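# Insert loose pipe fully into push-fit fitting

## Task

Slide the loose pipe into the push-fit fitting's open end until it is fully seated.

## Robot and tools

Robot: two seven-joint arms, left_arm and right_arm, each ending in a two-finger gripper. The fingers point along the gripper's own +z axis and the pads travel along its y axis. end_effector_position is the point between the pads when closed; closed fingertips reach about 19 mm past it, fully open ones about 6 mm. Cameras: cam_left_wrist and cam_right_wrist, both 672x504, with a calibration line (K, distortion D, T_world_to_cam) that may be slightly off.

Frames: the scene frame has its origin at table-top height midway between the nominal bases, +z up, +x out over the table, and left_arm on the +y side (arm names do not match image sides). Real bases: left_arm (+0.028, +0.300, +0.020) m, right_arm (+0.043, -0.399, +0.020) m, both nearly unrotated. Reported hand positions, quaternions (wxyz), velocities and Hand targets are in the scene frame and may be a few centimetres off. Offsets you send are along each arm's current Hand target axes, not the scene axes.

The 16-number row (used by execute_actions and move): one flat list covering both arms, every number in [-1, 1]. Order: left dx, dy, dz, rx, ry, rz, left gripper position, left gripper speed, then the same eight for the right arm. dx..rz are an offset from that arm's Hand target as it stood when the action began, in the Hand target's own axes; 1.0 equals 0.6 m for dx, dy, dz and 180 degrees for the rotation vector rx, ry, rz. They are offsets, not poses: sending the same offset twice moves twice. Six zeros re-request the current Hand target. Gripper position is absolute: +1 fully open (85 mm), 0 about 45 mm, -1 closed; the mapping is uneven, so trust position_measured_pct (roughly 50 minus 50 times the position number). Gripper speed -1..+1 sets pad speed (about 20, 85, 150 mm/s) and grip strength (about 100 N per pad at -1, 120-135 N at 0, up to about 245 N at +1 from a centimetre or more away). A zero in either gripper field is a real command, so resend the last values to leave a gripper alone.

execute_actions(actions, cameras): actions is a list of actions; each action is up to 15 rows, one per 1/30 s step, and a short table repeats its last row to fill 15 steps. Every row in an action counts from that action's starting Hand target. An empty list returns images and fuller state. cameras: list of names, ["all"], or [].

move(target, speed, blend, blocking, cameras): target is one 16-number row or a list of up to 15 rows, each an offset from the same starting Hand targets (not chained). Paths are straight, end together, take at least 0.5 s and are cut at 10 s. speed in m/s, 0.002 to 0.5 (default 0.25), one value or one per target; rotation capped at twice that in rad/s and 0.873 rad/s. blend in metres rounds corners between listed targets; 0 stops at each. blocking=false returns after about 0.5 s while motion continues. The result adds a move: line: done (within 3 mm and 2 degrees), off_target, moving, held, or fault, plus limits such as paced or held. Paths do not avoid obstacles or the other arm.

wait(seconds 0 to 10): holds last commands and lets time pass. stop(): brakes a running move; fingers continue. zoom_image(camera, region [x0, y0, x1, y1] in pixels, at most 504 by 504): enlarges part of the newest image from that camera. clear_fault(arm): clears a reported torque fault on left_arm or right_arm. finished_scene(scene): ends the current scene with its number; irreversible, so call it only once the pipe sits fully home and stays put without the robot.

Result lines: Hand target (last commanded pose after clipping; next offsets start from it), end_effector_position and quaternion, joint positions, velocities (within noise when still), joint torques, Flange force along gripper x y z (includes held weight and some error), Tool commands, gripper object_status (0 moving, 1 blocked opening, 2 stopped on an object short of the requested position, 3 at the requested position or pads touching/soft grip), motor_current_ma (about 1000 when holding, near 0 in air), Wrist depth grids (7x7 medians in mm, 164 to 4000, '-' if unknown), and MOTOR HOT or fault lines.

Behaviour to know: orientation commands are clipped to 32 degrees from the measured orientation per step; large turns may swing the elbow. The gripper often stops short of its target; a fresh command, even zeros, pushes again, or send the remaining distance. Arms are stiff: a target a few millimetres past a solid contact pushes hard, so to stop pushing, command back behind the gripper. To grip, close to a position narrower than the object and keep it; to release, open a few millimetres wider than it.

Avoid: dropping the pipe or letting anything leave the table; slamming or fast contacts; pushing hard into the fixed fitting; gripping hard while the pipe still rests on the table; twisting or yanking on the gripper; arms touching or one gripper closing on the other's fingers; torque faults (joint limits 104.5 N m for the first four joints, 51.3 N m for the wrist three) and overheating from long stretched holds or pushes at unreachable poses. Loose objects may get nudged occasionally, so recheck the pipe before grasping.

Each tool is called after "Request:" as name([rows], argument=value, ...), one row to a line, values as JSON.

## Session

Request:
execute_actions(actions=[])

Scene clock: 0.00 s.
left_arm: end_effector_position=(+0.2329, +0.5353, +0.3337) position_measured_pct=0.0 object_status=3 motor_current_ma=0 end_effector_quat_wxyz=(+0.013, +0.977, +0.184, +0.104) | right_arm: end_effector_position=(+0.2191, -0.2874, +0.3929) position_measured_pct=0.0 object_status=3 motor_current_ma=0 end_effector_quat_wxyz=(-0.251, +0.510, +0.730, +0.380)
Joint positions: left_arm=[-0.742 -0.07 -0.359 1.916 0.166 1.187 3.944] | right_arm=[0.047 -0.18 0.422 2.208 -0.748 1.606 1.001]
Joint velocities: within noise
Joint torques (N m): no reading
Flange force (N): no reading
Wrist depth (mm): cam_left_wrist=[517 521 527 533 539 545 552 / 505 510 516 521 527 535 540 / 493 499 505 511 516 522 527 / 484 488 494 500 503 505 515 / 473 479 484 489 494 500 504 / 464 469 473 478 483 486 494 / 457 462 467 471 476 480 484] | cam_right_wrist=[2921 2883 680 2870 2798 2751 2674 / 2420 987 715 1232 1350 2858 2786 / 830 798 910 1031 1130 1239 2858 / 734 775 819 884 944 1028 1135 / 648 691 730 773 820 884 960 / 585 620 657 694 733 770 828 / 541 573 605 636 666 703 740]
Hand target: left_arm +0.2329, +0.5353, +0.3337; +0.013, +0.977, +0.184, +0.104 | right_arm +0.2191, -0.2874, +0.3929; -0.251, +0.510, +0.730, +0.380
Tool commands: left_gripper/position=+1.0 left_gripper/speed=+1.0 right_gripper/position=+1.0 right_gripper/speed=+1.0
camera_calibration:
cam_left_wrist: T_world_to_cam=[[0.353032, -0.93405, 0.0540305, 0.401397], [-0.916606, -0.356864, -0.180226, 0.516765], [0.187622, 0.0141009, -0.98214, 0.426432], [0, 0, 0, 1]] pos_world=[0.251956, 0.553326, 0.490263]
cam_right_wrist: T_world_to_cam=[[0.94477, 0.183925, 0.271258, -0.256201], [0.327327, -0.570751, -0.753061, 0.117551], [0.0163147, 0.80026, -0.599432, 0.607075], [0, 0, 0, 1]] pos_world=[0.19367, -0.371604, 0.52192]

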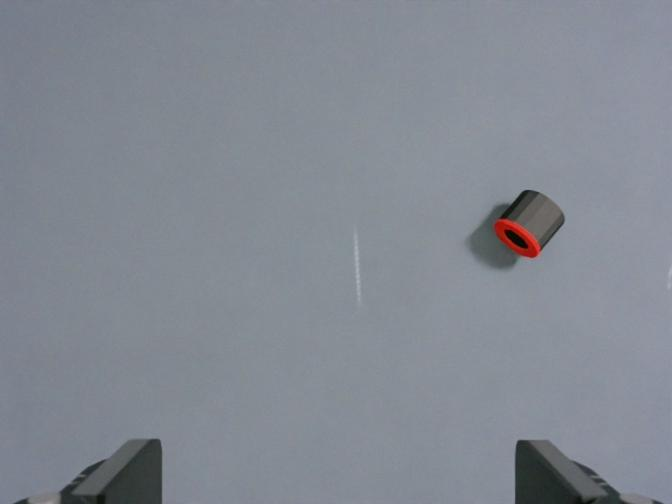

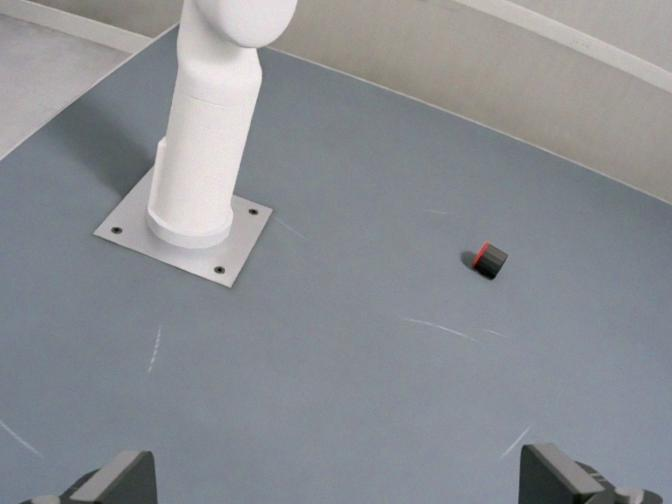

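Request:
move(target=[0.152,0.2632,0.3948,0.0851,-0.0065,-0.7501,1,1,-0.0142,0.2208,-0.0683,-0.1924,-0.2913,0.5596,1,1], speed=0.43, cameras=["all"])

Scene clock: 19.83 s.
left_arm: end_effector_position=(+0.4214, +0.4243, +0.1300) position_measured_pct=0.0 object_status=3 motor_current_ma=0 end_effector_quat_wxyz=(+0.000, +0.200, +0.980, +0.000) | right_arm: end_effector_position=(+0.3451, -0.3000, +0.4499) position_measured_pct=0.0 object_status=3 motor_current_ma=0 end_effector_quat_wxyz=(+0.000, +1.000, +0.000, -0.001)
Joint positions: left_arm=[-0.199 0.51 -0.255 1.9 0.179 0.754 6.913] | right_arm=[0.425 0.049 -0.892 1.423 0.037 1.689 -2.003]
Joint torques (N m): left_arm=[0.64 -15.22 -1.76 -6.58 0.1 0.12 0.02] | right_arm=[-0.1 -7.21 -0.87 -8.93 -0.22 0.16 -0.02]
Flange force (N): left_arm=[2.9 -0.4 1.0] | right_arm=[0.6 0.8 1.0]
Wrist depth (mm): cam_left_wrist=[277 276 276 276 276 276 275 / 277 276 276 276 276 276 275 / 277 277 276 277 276 276 276 / 277 277 277 276 276 276 276 / 277 277 277 277 276 276 276 / 278 277 277 241 277 276 276 / 278 277 277 240 276 276 276] | cam_right_wrist=[592 593 593 593 593 593 591 / 593 593 593 595 592 593 593 / 594 594 594 595 593 593 595 / 593 593 594 594 594 592 592 / 593 594 593 592 594 591 593 / 591 594 595 592 594 595 594 / 593 593 594 594 595 595 594]
Hand target: left_arm +0.4214, +0.4243, +0.1300; +0.000, +0.200, +0.980, +0.000 | right_arm +0.3451, -0.3000, +0.4499; +0.000, +1.000, +0.000, -0.001
Off the commanded pose: left_arm 0.000 m, 0 deg | right_arm 0.000 m, 0 deg.
move: done
camera_calibration:
cam_left_wrist: T_world_to_cam=[[0.397033, 0.91777, -0.00791749, -0.554077], [0.917716, -0.396861, 0.0173112, -0.16848], [0.0127455, -0.0141391, -0.999819, 0.280445], [0, 0, 0, 1]] pos_world=[0.37103, 0.445617, 0.278924]
cam_right_wrist: T_world_to_cam=[[-0.028254, -0.999542, -0.0107952, -0.280805], [-0.999465, 0.0280707, 0.0167742, 0.403227], [-0.0164635, 0.0112634, -0.999801, 0.604055], [0, 0, 0, 1]] pos_world=[0.405022, -0.2988, 0.59414]

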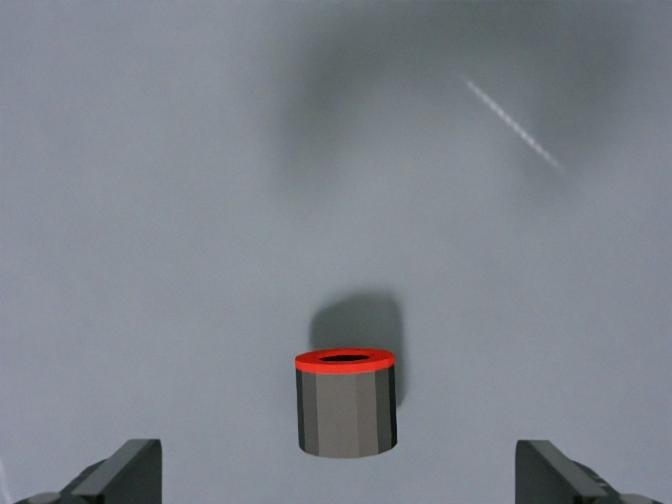

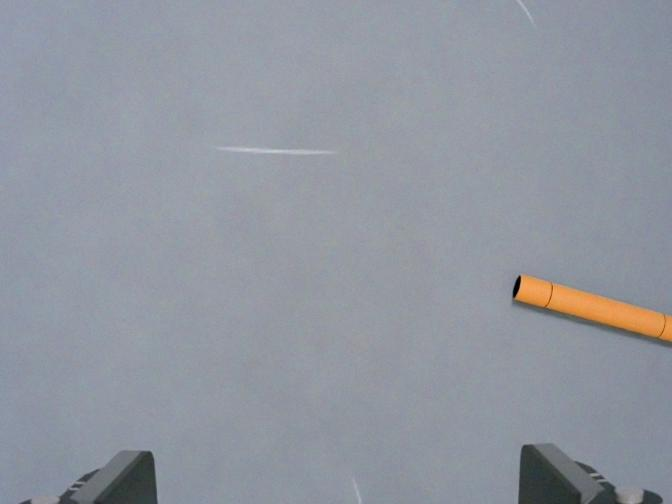

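Request:
move([
  [-0.018,0.006,0.1817,0,0,-0.0106,1,0,-0.0482,0.497,0.5498,0,0,0.5906,1,0],
  [-0.018,0.006,0.1817,0,0,-0.0106,-0.6,0,-0.0482,0.497,0.5498,0,0,0.5906,1,0],
], speed=0.4, cameras=["all"])

Scene clock: 39.70 s.
left_arm: end_effector_position=(+0.4327, +0.4234, +0.0210) position_measured_pct=57.1 object_status=2 motor_current_ma=1000 end_effector_quat_wxyz=(+0.000, +0.183, +0.983, +0.000) | right_arm: end_effector_position=(+0.3155, -0.5980, +0.1199) position_measured_pct=0.0 object_status=3 motor_current_ma=0 end_effector_quat_wxyz=(+0.000, -0.599, +0.801, +0.001)
Joint positions: left_arm=[-0.242 0.749 -0.185 1.939 0.274 0.479 6.877] | right_arm=[0.778 0.412 -0.325 2.149 0.225 0.613 -3.103]
Joint torques (N m): left_arm=[0.74 -12.07 -1.35 -3.61 0.16 -0.38 0.05] | right_arm=[-0.09 -12.92 -1.27 -4.89 -0.23 0.19 0.01]
Flange force (N): left_arm=[5.2 -1.1 -12.2] | right_arm=[0.4 -0.4 2.1]
Wrist depth (mm): cam_left_wrist=[168 168 167 167 167 167 167 / 168 168 167 168 167 167 167 / 168 168 168 167 167 167 167 / 168 168 168 168 168 167 167 / 168 168 168 168 168 167 167 / 168 168 168 168 167 167 167 / - 168 - - - - -] | cam_right_wrist=[264 265 265 265 265 265 265 / 265 265 265 265 265 265 265 / 265 264 265 265 266 265 266 / 265 265 265 265 265 265 265 / 265 265 265 265 265 265 266 / 265 265 265 249 265 266 265 / 265 265 264 248 265 265 266]
Hand target: left_arm +0.4326, +0.4234, +0.0210; +0.000, +0.183, +0.983, +0.000 | right_arm +0.3155, -0.5980, +0.1199; +0.000, -0.599, +0.801, +0.001
Off the commanded pose: left_arm 0.000 m, 0 deg | right_arm 0.000 m, 0 deg.
move: done
camera_calibration:
cam_left_wrist: T_world_to_cam=[[0.36626, 0.93048, -0.00775285, -0.550722], [0.930416, -0.366089, 0.0174866, -0.195839], [0.0134327, -0.013618, -0.999817, 0.170801], [0, 0, 0, 1]] pos_world=[0.381624, 0.443068, 0.169924]
cam_right_wrist: T_world_to_cam=[[-0.951421, 0.307762, -0.00898622, 0.489855], [0.307601, 0.951385, 0.0157746, 0.527413], [0.0134042, 0.0122441, -0.999835, 0.268102], [0, 0, 0, 1]] pos_world=[0.300231, -0.655814, 0.26414]

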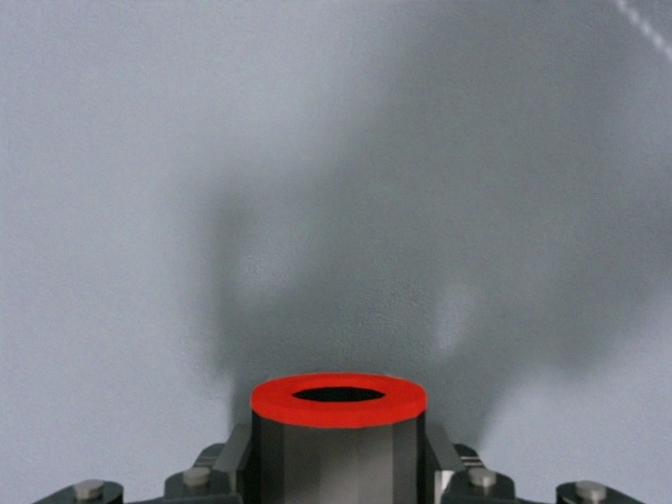

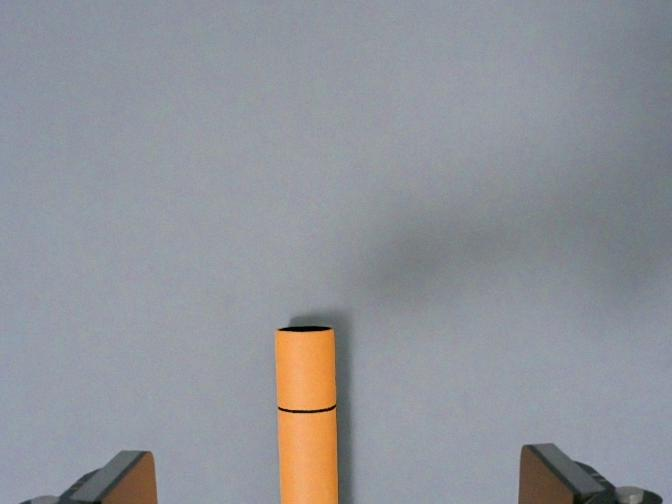

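Request:
move([
  [0,0,-0.05,0,0,0,-0.6,0,0,-0.0187,0.1632,0,0,0,1,0],
  [0,0,-0.05,0,0,0,-0.6,0,0,-0.0187,0.1632,0,0,0,-0.9,0],
  [0,0,-0.07,0,0,0,-0.6,0,0,-0.0187,0.04,0,0,0,-0.9,0],
  [-0.197,-0.4302,-0.0983,0,0,-0.69,-0.6,0,-0.9715,-0.0198,0.049,0,-0.0025,-0.1589,-0.9,0],
], speed=[0.15,0.15,0.15,0.4], blend=[0,0,0.03,0], cameras=["all"])

Request:
zoom_image(camera="cam_left_wrist", region=[230, 250, 450, 465])

Request:
zoom_image(camera="cam_left_wrist", region=[275, 0, 395, 90])

Scene clock: 65.37 s.
left_arm: end_effector_position=(+0.4499, +0.1400, +0.0798) position_measured_pct=57.1 object_status=2 motor_current_ma=1000 end_effector_quat_wxyz=(+0.000, +0.783, -0.622, +0.000) | right_arm: end_effector_position=(+0.4911, -0.0421, +0.0906) position_measured_pct=76.6 object_status=2 motor_current_ma=1000 end_effector_quat_wxyz=(-0.003, +0.778, -0.628, -0.003)
Joint positions: left_arm=[0.816 0.803 -0.824 1.8 0.75 0.885 9.306] | right_arm=[-0.535 0.875 -0.394 1.333 0.351 0.997 -3.888]
Joint torques (N m): left_arm=[0.72 -17.28 -5.28 -5.8 0.14 0.04 0.05] | right_arm=[-0.09 -22.99 -2.95 -7.28 -0.27 0.2 -0.01]
Flange force (N): left_arm=[-2.7 0.8 2.4] | right_arm=[0.1 -0.1 2.3]
Wrist depth (mm): cam_left_wrist=[225 225 225 - 226 226 226 / 225 225 226 - 226 226 226 / 225 226 226 - 226 226 226 / 226 226 226 - 226 227 227 / 226 226 226 226 226 227 227 / 226 227 226 - 227 227 227 / 226 227 - - - 227 227] | cam_right_wrist=[234 234 234 235 234 234 234 / 234 234 234 234 234 234 234 / 234 234 235 235 234 235 235 / 234 234 235 235 234 235 235 / 235 234 235 235 235 235 235 / 235 235 235 235 235 235 235 / 235 235 - - - 235 235]
Hand target: left_arm +0.4499, +0.1400, +0.0798; +0.000, +0.783, -0.622, +0.000 | right_arm +0.4911, -0.0420, +0.0906; -0.003, +0.778, -0.628, -0.003
Off the commanded pose: left_arm 0.000 m, 0 deg | right_arm 0.000 m, 0 deg.
move: done
camera_calibration:
cam_left_wrist: T_world_to_cam=[[-0.975455, -0.22008, -0.00722361, 0.471857], [-0.220179, 0.975276, 0.0188984, 0.0130874], [0.00288586, 0.020025, -0.999795, 0.225612], [0, 0, 0, 1]] pos_world=[0.462506, 0.0865644, 0.228727]
cam_right_wrist: T_world_to_cam=[[-0.982649, -0.185154, -0.010899, 0.480267], [-0.185368, 0.982379, 0.0238593, 0.187666], [0.00628927, 0.0254656, -0.999656, 0.233734], [0, 0, 0, 1]] pos_world=[0.505252, -0.101387, 0.234411]

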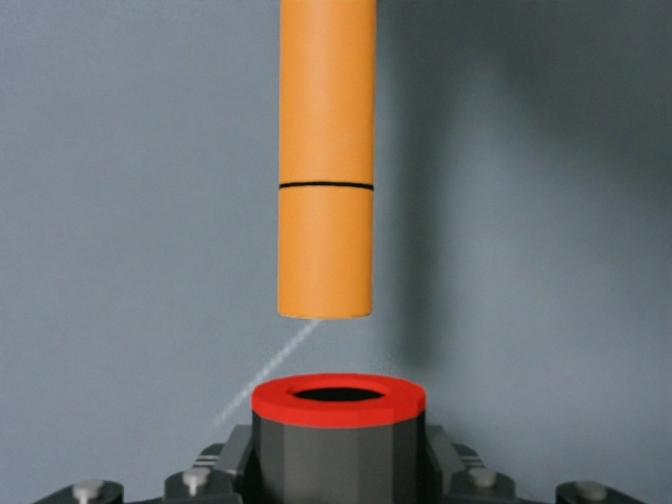

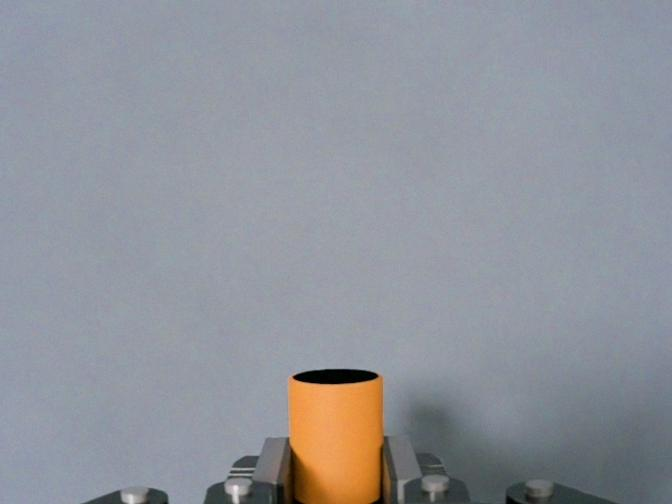

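Scaled by 2.291.

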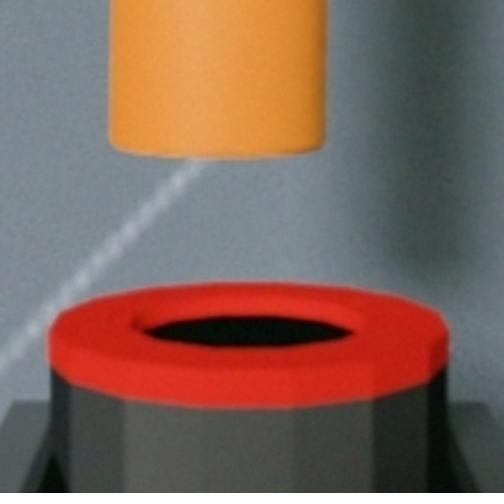

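Scaled by 4.200.

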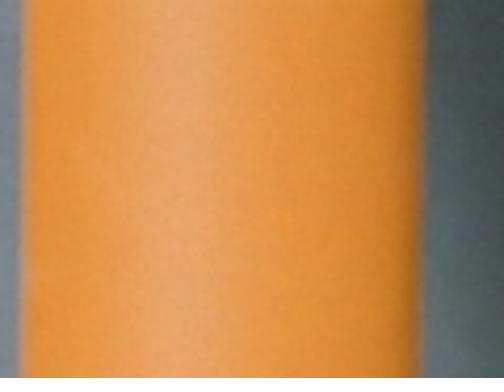

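Request:
zoom_image(camera="cam_left_wrist", region=[265, 150, 385, 240])

Request:
zoom_image(camera="cam_right_wrist", region=[265, 340, 405, 504])

Scaled by 4.200.

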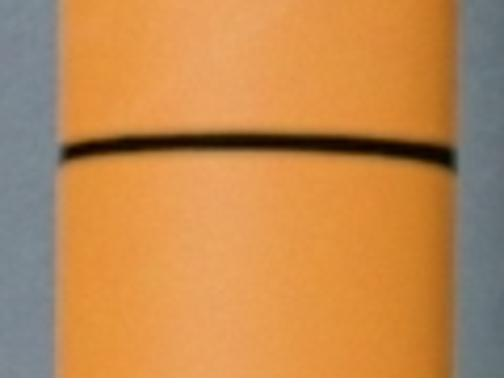

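Scaled by 3.073.

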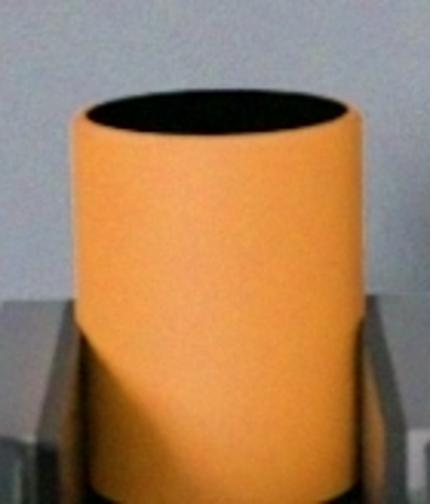

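Request:
move(target=[0,0,0,0,0,0,-0.6,0,-0.0245,0.002,0,0,-0.0011,-0.0044,-0.9,0], speed=0.06, cameras=["cam_left_wrist"])

Request:
zoom_image(camera="cam_left_wrist", region=[230, 300, 450, 465])

Request:
zoom_image(camera="cam_left_wrist", region=[275, 0, 395, 90])

Scene clock: 77.50 s.
left_arm: end_effector_position=(+0.4499, +0.1400, +0.0798) position_measured_pct=57.1 object_status=2 motor_current_ma=1000 end_effector_quat_wxyz=(+0.000, +0.783, -0.622, +0.000) | right_arm: end_effector_position=(+0.4868, -0.0279, +0.0907) position_measured_pct=76.6 object_status=2 motor_current_ma=1000 end_effector_quat_wxyz=(-0.004, +0.783, -0.622, -0.004)
Joint positions: left_arm=[0.816 0.803 -0.824 1.8 0.75 0.885 9.306] | right_arm=[-0.558 0.885 -0.398 1.31 0.351 1.008 -3.893]
Joint torques (N m): left_arm=[0.65 -17.21 -5.28 -5.81 0.15 0.07 0.05] | right_arm=[-0.08 -23.21 -2.84 -7.32 -0.27 0.2 -0.01]
Flange force (N): left_arm=[-2.7 1.0 2.2] | right_arm=[0.1 -0.2 2.3]
Wrist depth (mm): cam_left_wrist=[226 225 225 - 226 226 226 / 225 226 225 - 226 226 226 / 226 225 226 - 226 226 226 / 226 226 226 - 226 226 227 / 226 226 226 - 227 226 227 / 226 226 227 - 227 227 227 / 226 226 - - - 227 227] | cam_right_wrist=[234 234 234 234 234 234 234 / 234 234 234 234 234 234 234 / 234 234 234 234 234 235 235 / 234 235 235 234 234 235 235 / 235 235 235 235 235 235 235 / 235 235 235 234 235 235 235 / 235 235 - - - 235 235]
Hand target: left_arm +0.4499, +0.1400, +0.0798; +0.000, +0.783, -0.622, +0.000 | right_arm +0.4868, -0.0279, +0.0907; -0.004, +0.783, -0.622, -0.004
Off the commanded pose: left_arm 0.000 m, 0 deg | right_arm 0.000 m, 0 deg.
move: done
camera_calibration:
cam_left_wrist: T_world_to_cam=[[-0.975477, -0.219985, -0.0072228, 0.471837], [-0.220084, 0.975298, 0.0188983, 0.0131392], [0.00288704, 0.0200245, -0.999795, 0.225613], [0, 0, 0, 1]] pos_world=[0.462506, 0.0864645, 0.228727]
Images, in order (width x height): cam_left_wrist 672x504.

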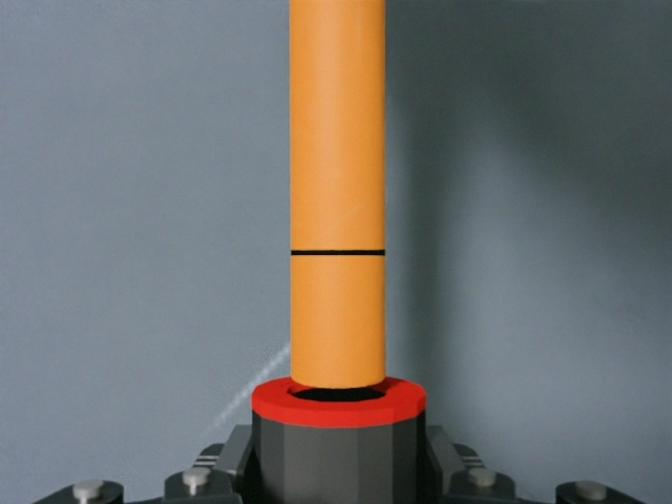

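Scaled by 2.291.

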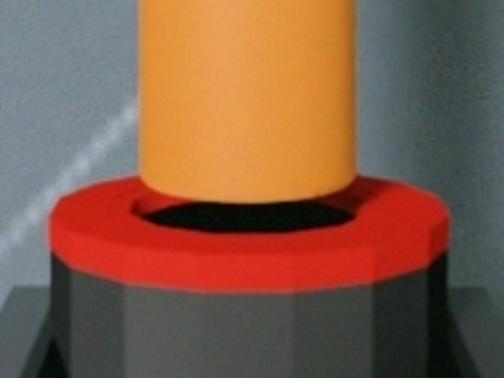

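Scaled by 4.200.

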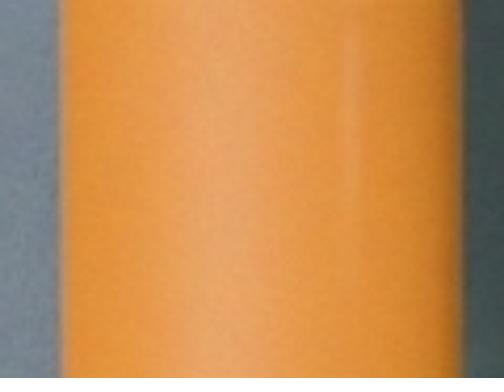

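Request:
move(target=[0,0,0,0,0,0,-0.6,0,-0.02,0.0003,0,0,0,0,-0.9,0], speed=0.03, cameras=["cam_left_wrist"])

Request:
zoom_image(camera="cam_left_wrist", region=[230, 300, 450, 465])

Scene clock: 79.97 s.
left_arm: end_effector_position=(+0.4499, +0.1401, +0.0798) position_measured_pct=57.1 object_status=2 motor_current_ma=1000 end_effector_quat_wxyz=(+0.000, +0.783, -0.622, -0.001) | right_arm: end_effector_position=(+0.4840, -0.0164, +0.0908) position_measured_pct=76.6 object_status=2 motor_current_ma=1000 end_effector_quat_wxyz=(-0.004, +0.783, -0.622, -0.004)
Joint positions: left_arm=[0.816 0.803 -0.824 1.8 0.75 0.885 9.306] | right_arm=[-0.58 0.895 -0.396 1.286 0.35 1.021 -3.907]
Joint torques (N m): left_arm=[6.06 -20.06 -0.22 -10 3.61 0.64 0] | right_arm=[-7.09 -24.64 -9.86 -10.46 -3.15 -3.27 -0.05]
Flange force (N): left_arm=[-16.7 0.6 2.1] | right_arm=[13.9 0.2 2.1]
Wrist depth (mm): cam_left_wrist=[225 225 225 - 225 226 225 / 225 226 225 - 226 226 226 / 225 225 225 - 226 226 226 / 226 226 226 - 226 226 226 / 226 226 226 - 226 227 226 / 226 226 226 - 227 227 227 / 226 226 - - - 227 227] | cam_right_wrist=[234 234 234 234 234 234 234 / 234 234 234 234 234 234 234 / 235 234 234 234 234 235 234 / 234 234 234 234 234 235 234 / 234 234 235 235 234 235 235 / 235 235 235 235 235 235 235 / 235 235 - - - 235 235]
Hand target: left_arm +0.4499, +0.1400, +0.0798; +0.000, +0.783, -0.622, +0.000 | right_arm +0.4839, -0.0163, +0.0908; -0.004, +0.783, -0.622, -0.004
Off the commanded pose: left_arm 0.000 m, 0 deg | right_arm 0.000 m, 0 deg.
move: done
camera_calibration:
cam_left_wrist: T_world_to_cam=[[-0.975477, -0.219983, -0.00726679, 0.471868], [-0.220084, 0.975294, 0.0190934, 0.0129975], [0.00288705, 0.0202244, -0.999791, 0.225593], [0, 0, 0, 1]] pos_world=[0.462506, 0.0865641, 0.228727]
Images, in order (width x height): cam_left_wrist 672x504.

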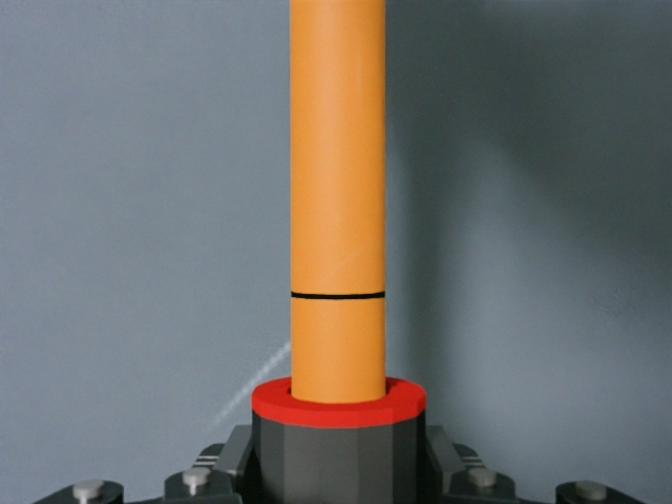

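Scaled by 2.291.

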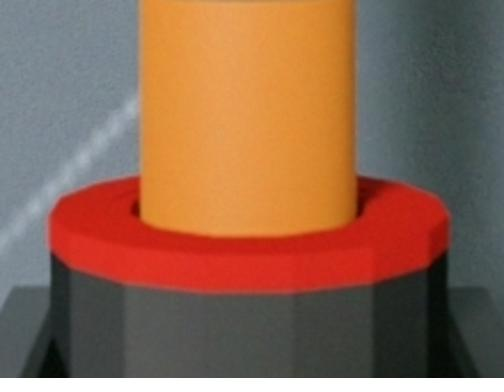

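Request:
move(target=[0,0,0,0,0,0,-0.6,0,-0.035,0,0,0,0,0,-0.9,0], speed=0.05, cameras=["cam_left_wrist"])

Request:
zoom_image(camera="cam_left_wrist", region=[230, 300, 450, 465])

Scene clock: 83.40 s.
left_arm: end_effector_position=(+0.4499, +0.1400, +0.0798) position_measured_pct=57.1 object_status=2 motor_current_ma=1000 end_effector_quat_wxyz=(+0.000, +0.783, -0.622, +0.000) | right_arm: end_effector_position=(+0.4792, +0.0042, +0.0911) position_measured_pct=76.6 object_status=2 motor_current_ma=1000 end_effector_quat_wxyz=(-0.004, +0.783, -0.622, -0.004)
Joint positions: left_arm=[0.816 0.803 -0.824 1.8 0.75 0.885 9.306] | right_arm=[-0.618 0.915 -0.395 1.239 0.349 1.046 -3.929]
Joint torques (N m): left_arm=[10.06 -21.96 3.59 -12.74 6.06 1.34 0.03] | right_arm=[-11.89 -26.17 -14.34 -13.16 -5.04 -6.04 -0.18]
Flange force (N): left_arm=[-27.0 -0.1 2.1] | right_arm=[23.8 0.7 1.6]
Wrist depth (mm): cam_left_wrist=[225 225 225 - 225 225 225 / 225 225 225 - 226 225 226 / 225 225 225 - 226 226 226 / 226 226 226 - 226 226 226 / 226 226 226 - 226 226 227 / 226 226 226 - 227 227 227 / 226 226 - - - 227 227] | cam_right_wrist=[234 234 234 234 234 234 234 / 234 234 234 234 234 234 234 / 234 234 234 235 235 234 234 / 234 235 234 235 235 235 235 / 235 234 235 235 235 235 235 / 235 235 235 235 235 235 235 / 235 235 - - - 235 235]
Hand target: left_arm +0.4499, +0.1400, +0.0798; +0.000, +0.783, -0.622, +0.000 | right_arm +0.4792, +0.0042, +0.0911; -0.004, +0.783, -0.622, -0.004
Off the commanded pose: left_arm 0.000 m, 0 deg | right_arm 0.000 m, 0 deg.
move: done
camera_calibration:
cam_left_wrist: T_world_to_cam=[[-0.975455, -0.220081, -0.0072016, 0.471852], [-0.22018, 0.975278, 0.0188009, 0.0131096], [0.00288585, 0.0199251, -0.999797, 0.225621], [0, 0, 0, 1]] pos_world=[0.462506, 0.0865645, 0.228727]
Images, in order (width x height): cam_left_wrist 672x504.

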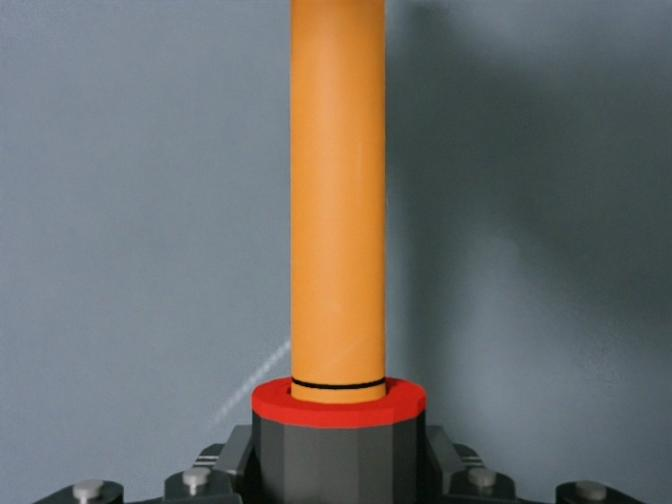

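Scaled by 2.291.

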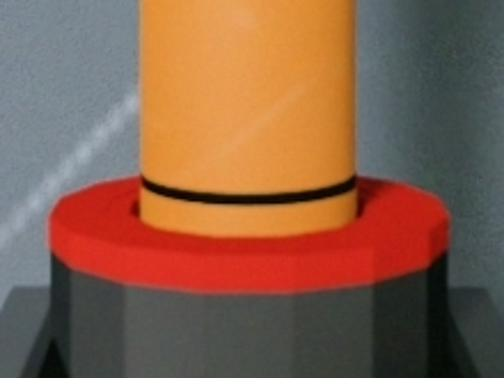

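Request:
move(target=[0,0,0,0,0,0,-0.6,0,-0.0137,0,0,0,0,0,-0.9,0], speed=0.03, cameras=["cam_left_wrist"])

Request:
zoom_image(camera="cam_left_wrist", region=[230, 300, 450, 465])

Scene clock: 86.43 s.
left_arm: end_effector_position=(+0.4499, +0.1402, +0.0799) position_measured_pct=57.1 object_status=2 motor_current_ma=1000 end_effector_quat_wxyz=(+0.000, +0.783, -0.622, -0.001) | right_arm: end_effector_position=(+0.4775, +0.0119, +0.0911) position_measured_pct=76.6 object_status=2 motor_current_ma=1000 end_effector_quat_wxyz=(-0.004, +0.783, -0.622, -0.004)
Joint positions: left_arm=[0.816 0.803 -0.824 1.8 0.75 0.885 9.306] | right_arm=[-0.633 0.923 -0.394 1.22 0.349 1.057 -3.937]
Joint torques (N m): left_arm=[21.96 -28.34 14.7 -22.03 13.71 2.75 0.02] | right_arm=[-27.36 -28.93 -28.92 -20.1 -11.37 -13.84 -0.36]
Flange force (N): left_arm=[-58.3 -0.8 2.5] | right_arm=[54.5 1.3 0.5]
Wrist depth (mm): cam_left_wrist=[224 224 224 - 224 225 225 / 224 225 224 - 225 225 225 / 225 225 225 - 226 225 226 / 225 225 225 - 226 226 226 / 226 226 226 - 226 226 226 / 226 226 226 - 226 226 227 / 226 226 - - - 227 227] | cam_right_wrist=[234 234 234 234 234 234 235 / 234 234 234 234 234 234 235 / 234 234 235 234 234 235 234 / 234 234 234 234 234 235 235 / 234 234 234 234 235 234 235 / 234 234 234 - 235 234 234 / 234 234 - - - 234 234]
Hand target: left_arm +0.4499, +0.1400, +0.0798; +0.000, +0.783, -0.622, +0.000 | right_arm +0.4773, +0.0122, +0.0912; -0.004, +0.783, -0.622, -0.004
Off the commanded pose: left_arm 0.000 m, 0 deg | right_arm 0.000 m, 0 deg.
move: done
camera_calibration:
cam_left_wrist: T_world_to_cam=[[-0.975428, -0.220193, -0.0073882, 0.472011], [-0.220297, 0.975244, 0.0191691, 0.0130078], [0.0029844, 0.0203256, -0.999789, 0.225537], [0, 0, 0, 1]] pos_world=[0.462605, 0.0866637, 0.228727]
Images, in order (width x height): cam_left_wrist 672x504.

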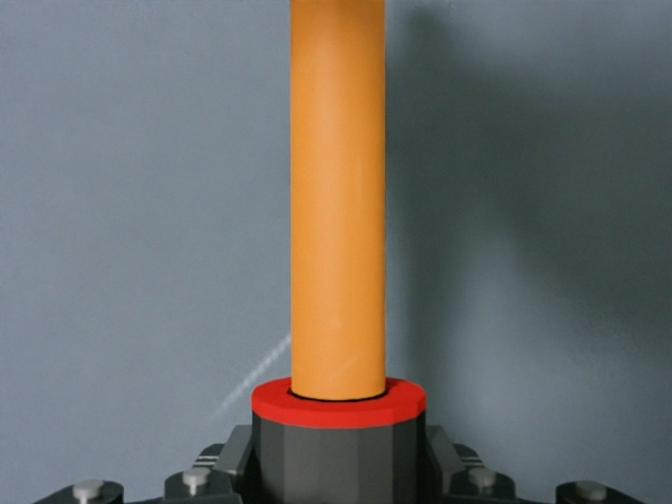

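Scaled by 2.291.

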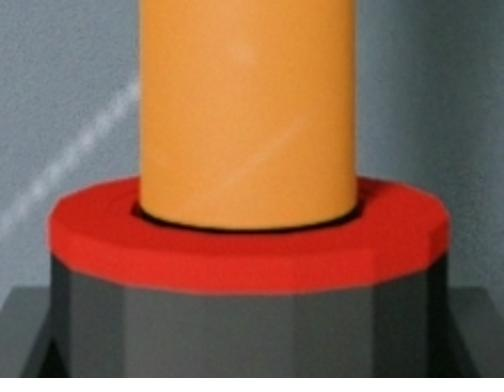

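Request:
move([
  [0,0,0,0,0,0,-0.6,0,0.013,0,0,0,0,0,-0.9,0],
  [0,0,0.0955,0,-0.0206,0,-0.6,0,0.0151,0,0.11,0,-0.0206,0,-0.9,0],
  [0,0,0.0955,0,-0.0206,0,0.5,-0.5,0.0151,0,0.11,0,-0.0206,0,0.2,-0.5],
  [0,0,-0.06,0,-0.0206,0,0.5,-0.5,0.0151,0,-0.05,0,-0.0206,0,0.2,-0.5],
], speed=[0.05,0.06,0.05,0.12], cameras=["all"])

Scene clock: 100.43 s.
left_arm: end_effector_position=(+0.4499, +0.1400, +0.1158) position_measured_pct=25.1 object_status=3 motor_current_ma=0 end_effector_quat_wxyz=(-0.020, +0.783, -0.622, -0.026) | right_arm: end_effector_position=(+0.4794, +0.0030, +0.1212) position_measured_pct=39.8 object_status=3 motor_current_ma=0 end_effector_quat_wxyz=(-0.024, +0.782, -0.622, -0.030)
Joint positions: left_arm=[0.889 0.781 -0.905 1.729 0.641 0.998 9.421] | right_arm=[-0.56 0.862 -0.441 1.259 0.31 1.045 -3.888]
Joint torques (N m): left_arm=[0.59 -16.71 -5.62 -6.31 0 0.02 0.05] | right_arm=[-0.09 -22.59 -3.05 -7.44 -0.36 0.08 -0.01]
Flange force (N): left_arm=[-2.4 0.9 1.7] | right_arm=[0.1 -0.2 1.1]
Wrist depth (mm): cam_left_wrist=[252 253 253 233 253 253 253 / 254 254 255 234 255 255 255 / 256 256 257 234 257 257 257 / 258 259 259 235 259 260 260 / 261 260 261 229 261 261 261 / 263 263 263 224 264 264 264 / 264 264 265 265 265 265 266] | cam_right_wrist=[255 255 255 255 256 255 255 / 257 257 258 258 258 257 257 / 260 260 260 260 260 260 260 / 261 262 261 262 261 262 262 / 263 263 263 263 263 264 264 / 266 266 266 246 266 266 266 / 267 267 267 247 268 267 268]
Hand target: left_arm +0.4499, +0.1400, +0.1158; -0.020, +0.783, -0.622, -0.026 | right_arm +0.4794, +0.0030, +0.1211; -0.024, +0.782, -0.622, -0.030
Off the commanded pose: left_arm 0.000 m, 0 deg | right_arm 0.000 m, 0 deg.
move: done
camera_calibration:
cam_left_wrist: T_world_to_cam=[[-0.975577, -0.219553, -0.00670554, 0.471994], [-0.219338, 0.972072, 0.083463, 0.00504793], [-0.0118063, 0.0828954, -0.996488, 0.258977], [0, 0, 0, 1]] pos_world=[0.464632, 0.077253, 0.260811]
cam_right_wrist: T_world_to_cam=[[-0.980129, -0.198142, -0.00932134, 0.476073], [-0.198151, 0.975846, 0.0919868, 0.138266], [-0.00913027, 0.0920059, -0.995717, 0.269865], [0, 0, 0, 1]] pos_world=[0.496475, -0.0654254, 0.260428]

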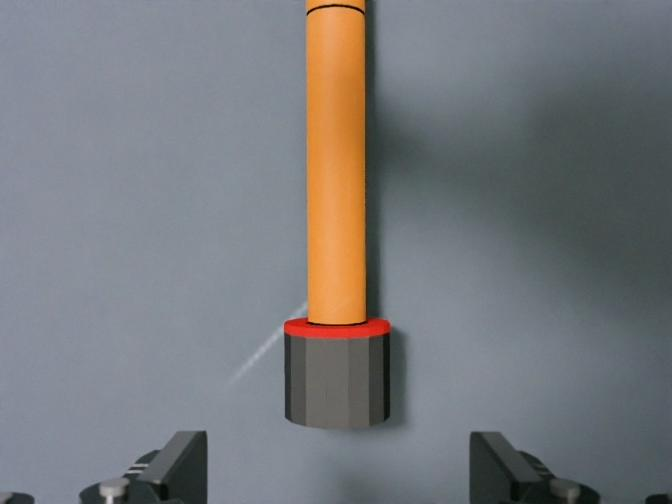

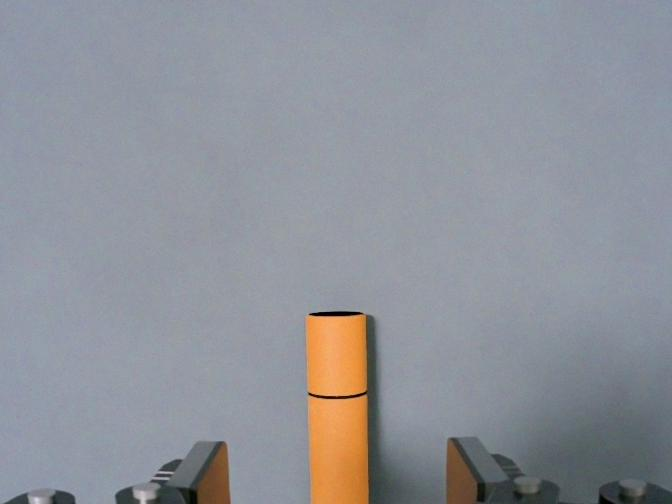

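Request:
finished_scene(scene=2)

The scene is finished: the task was done.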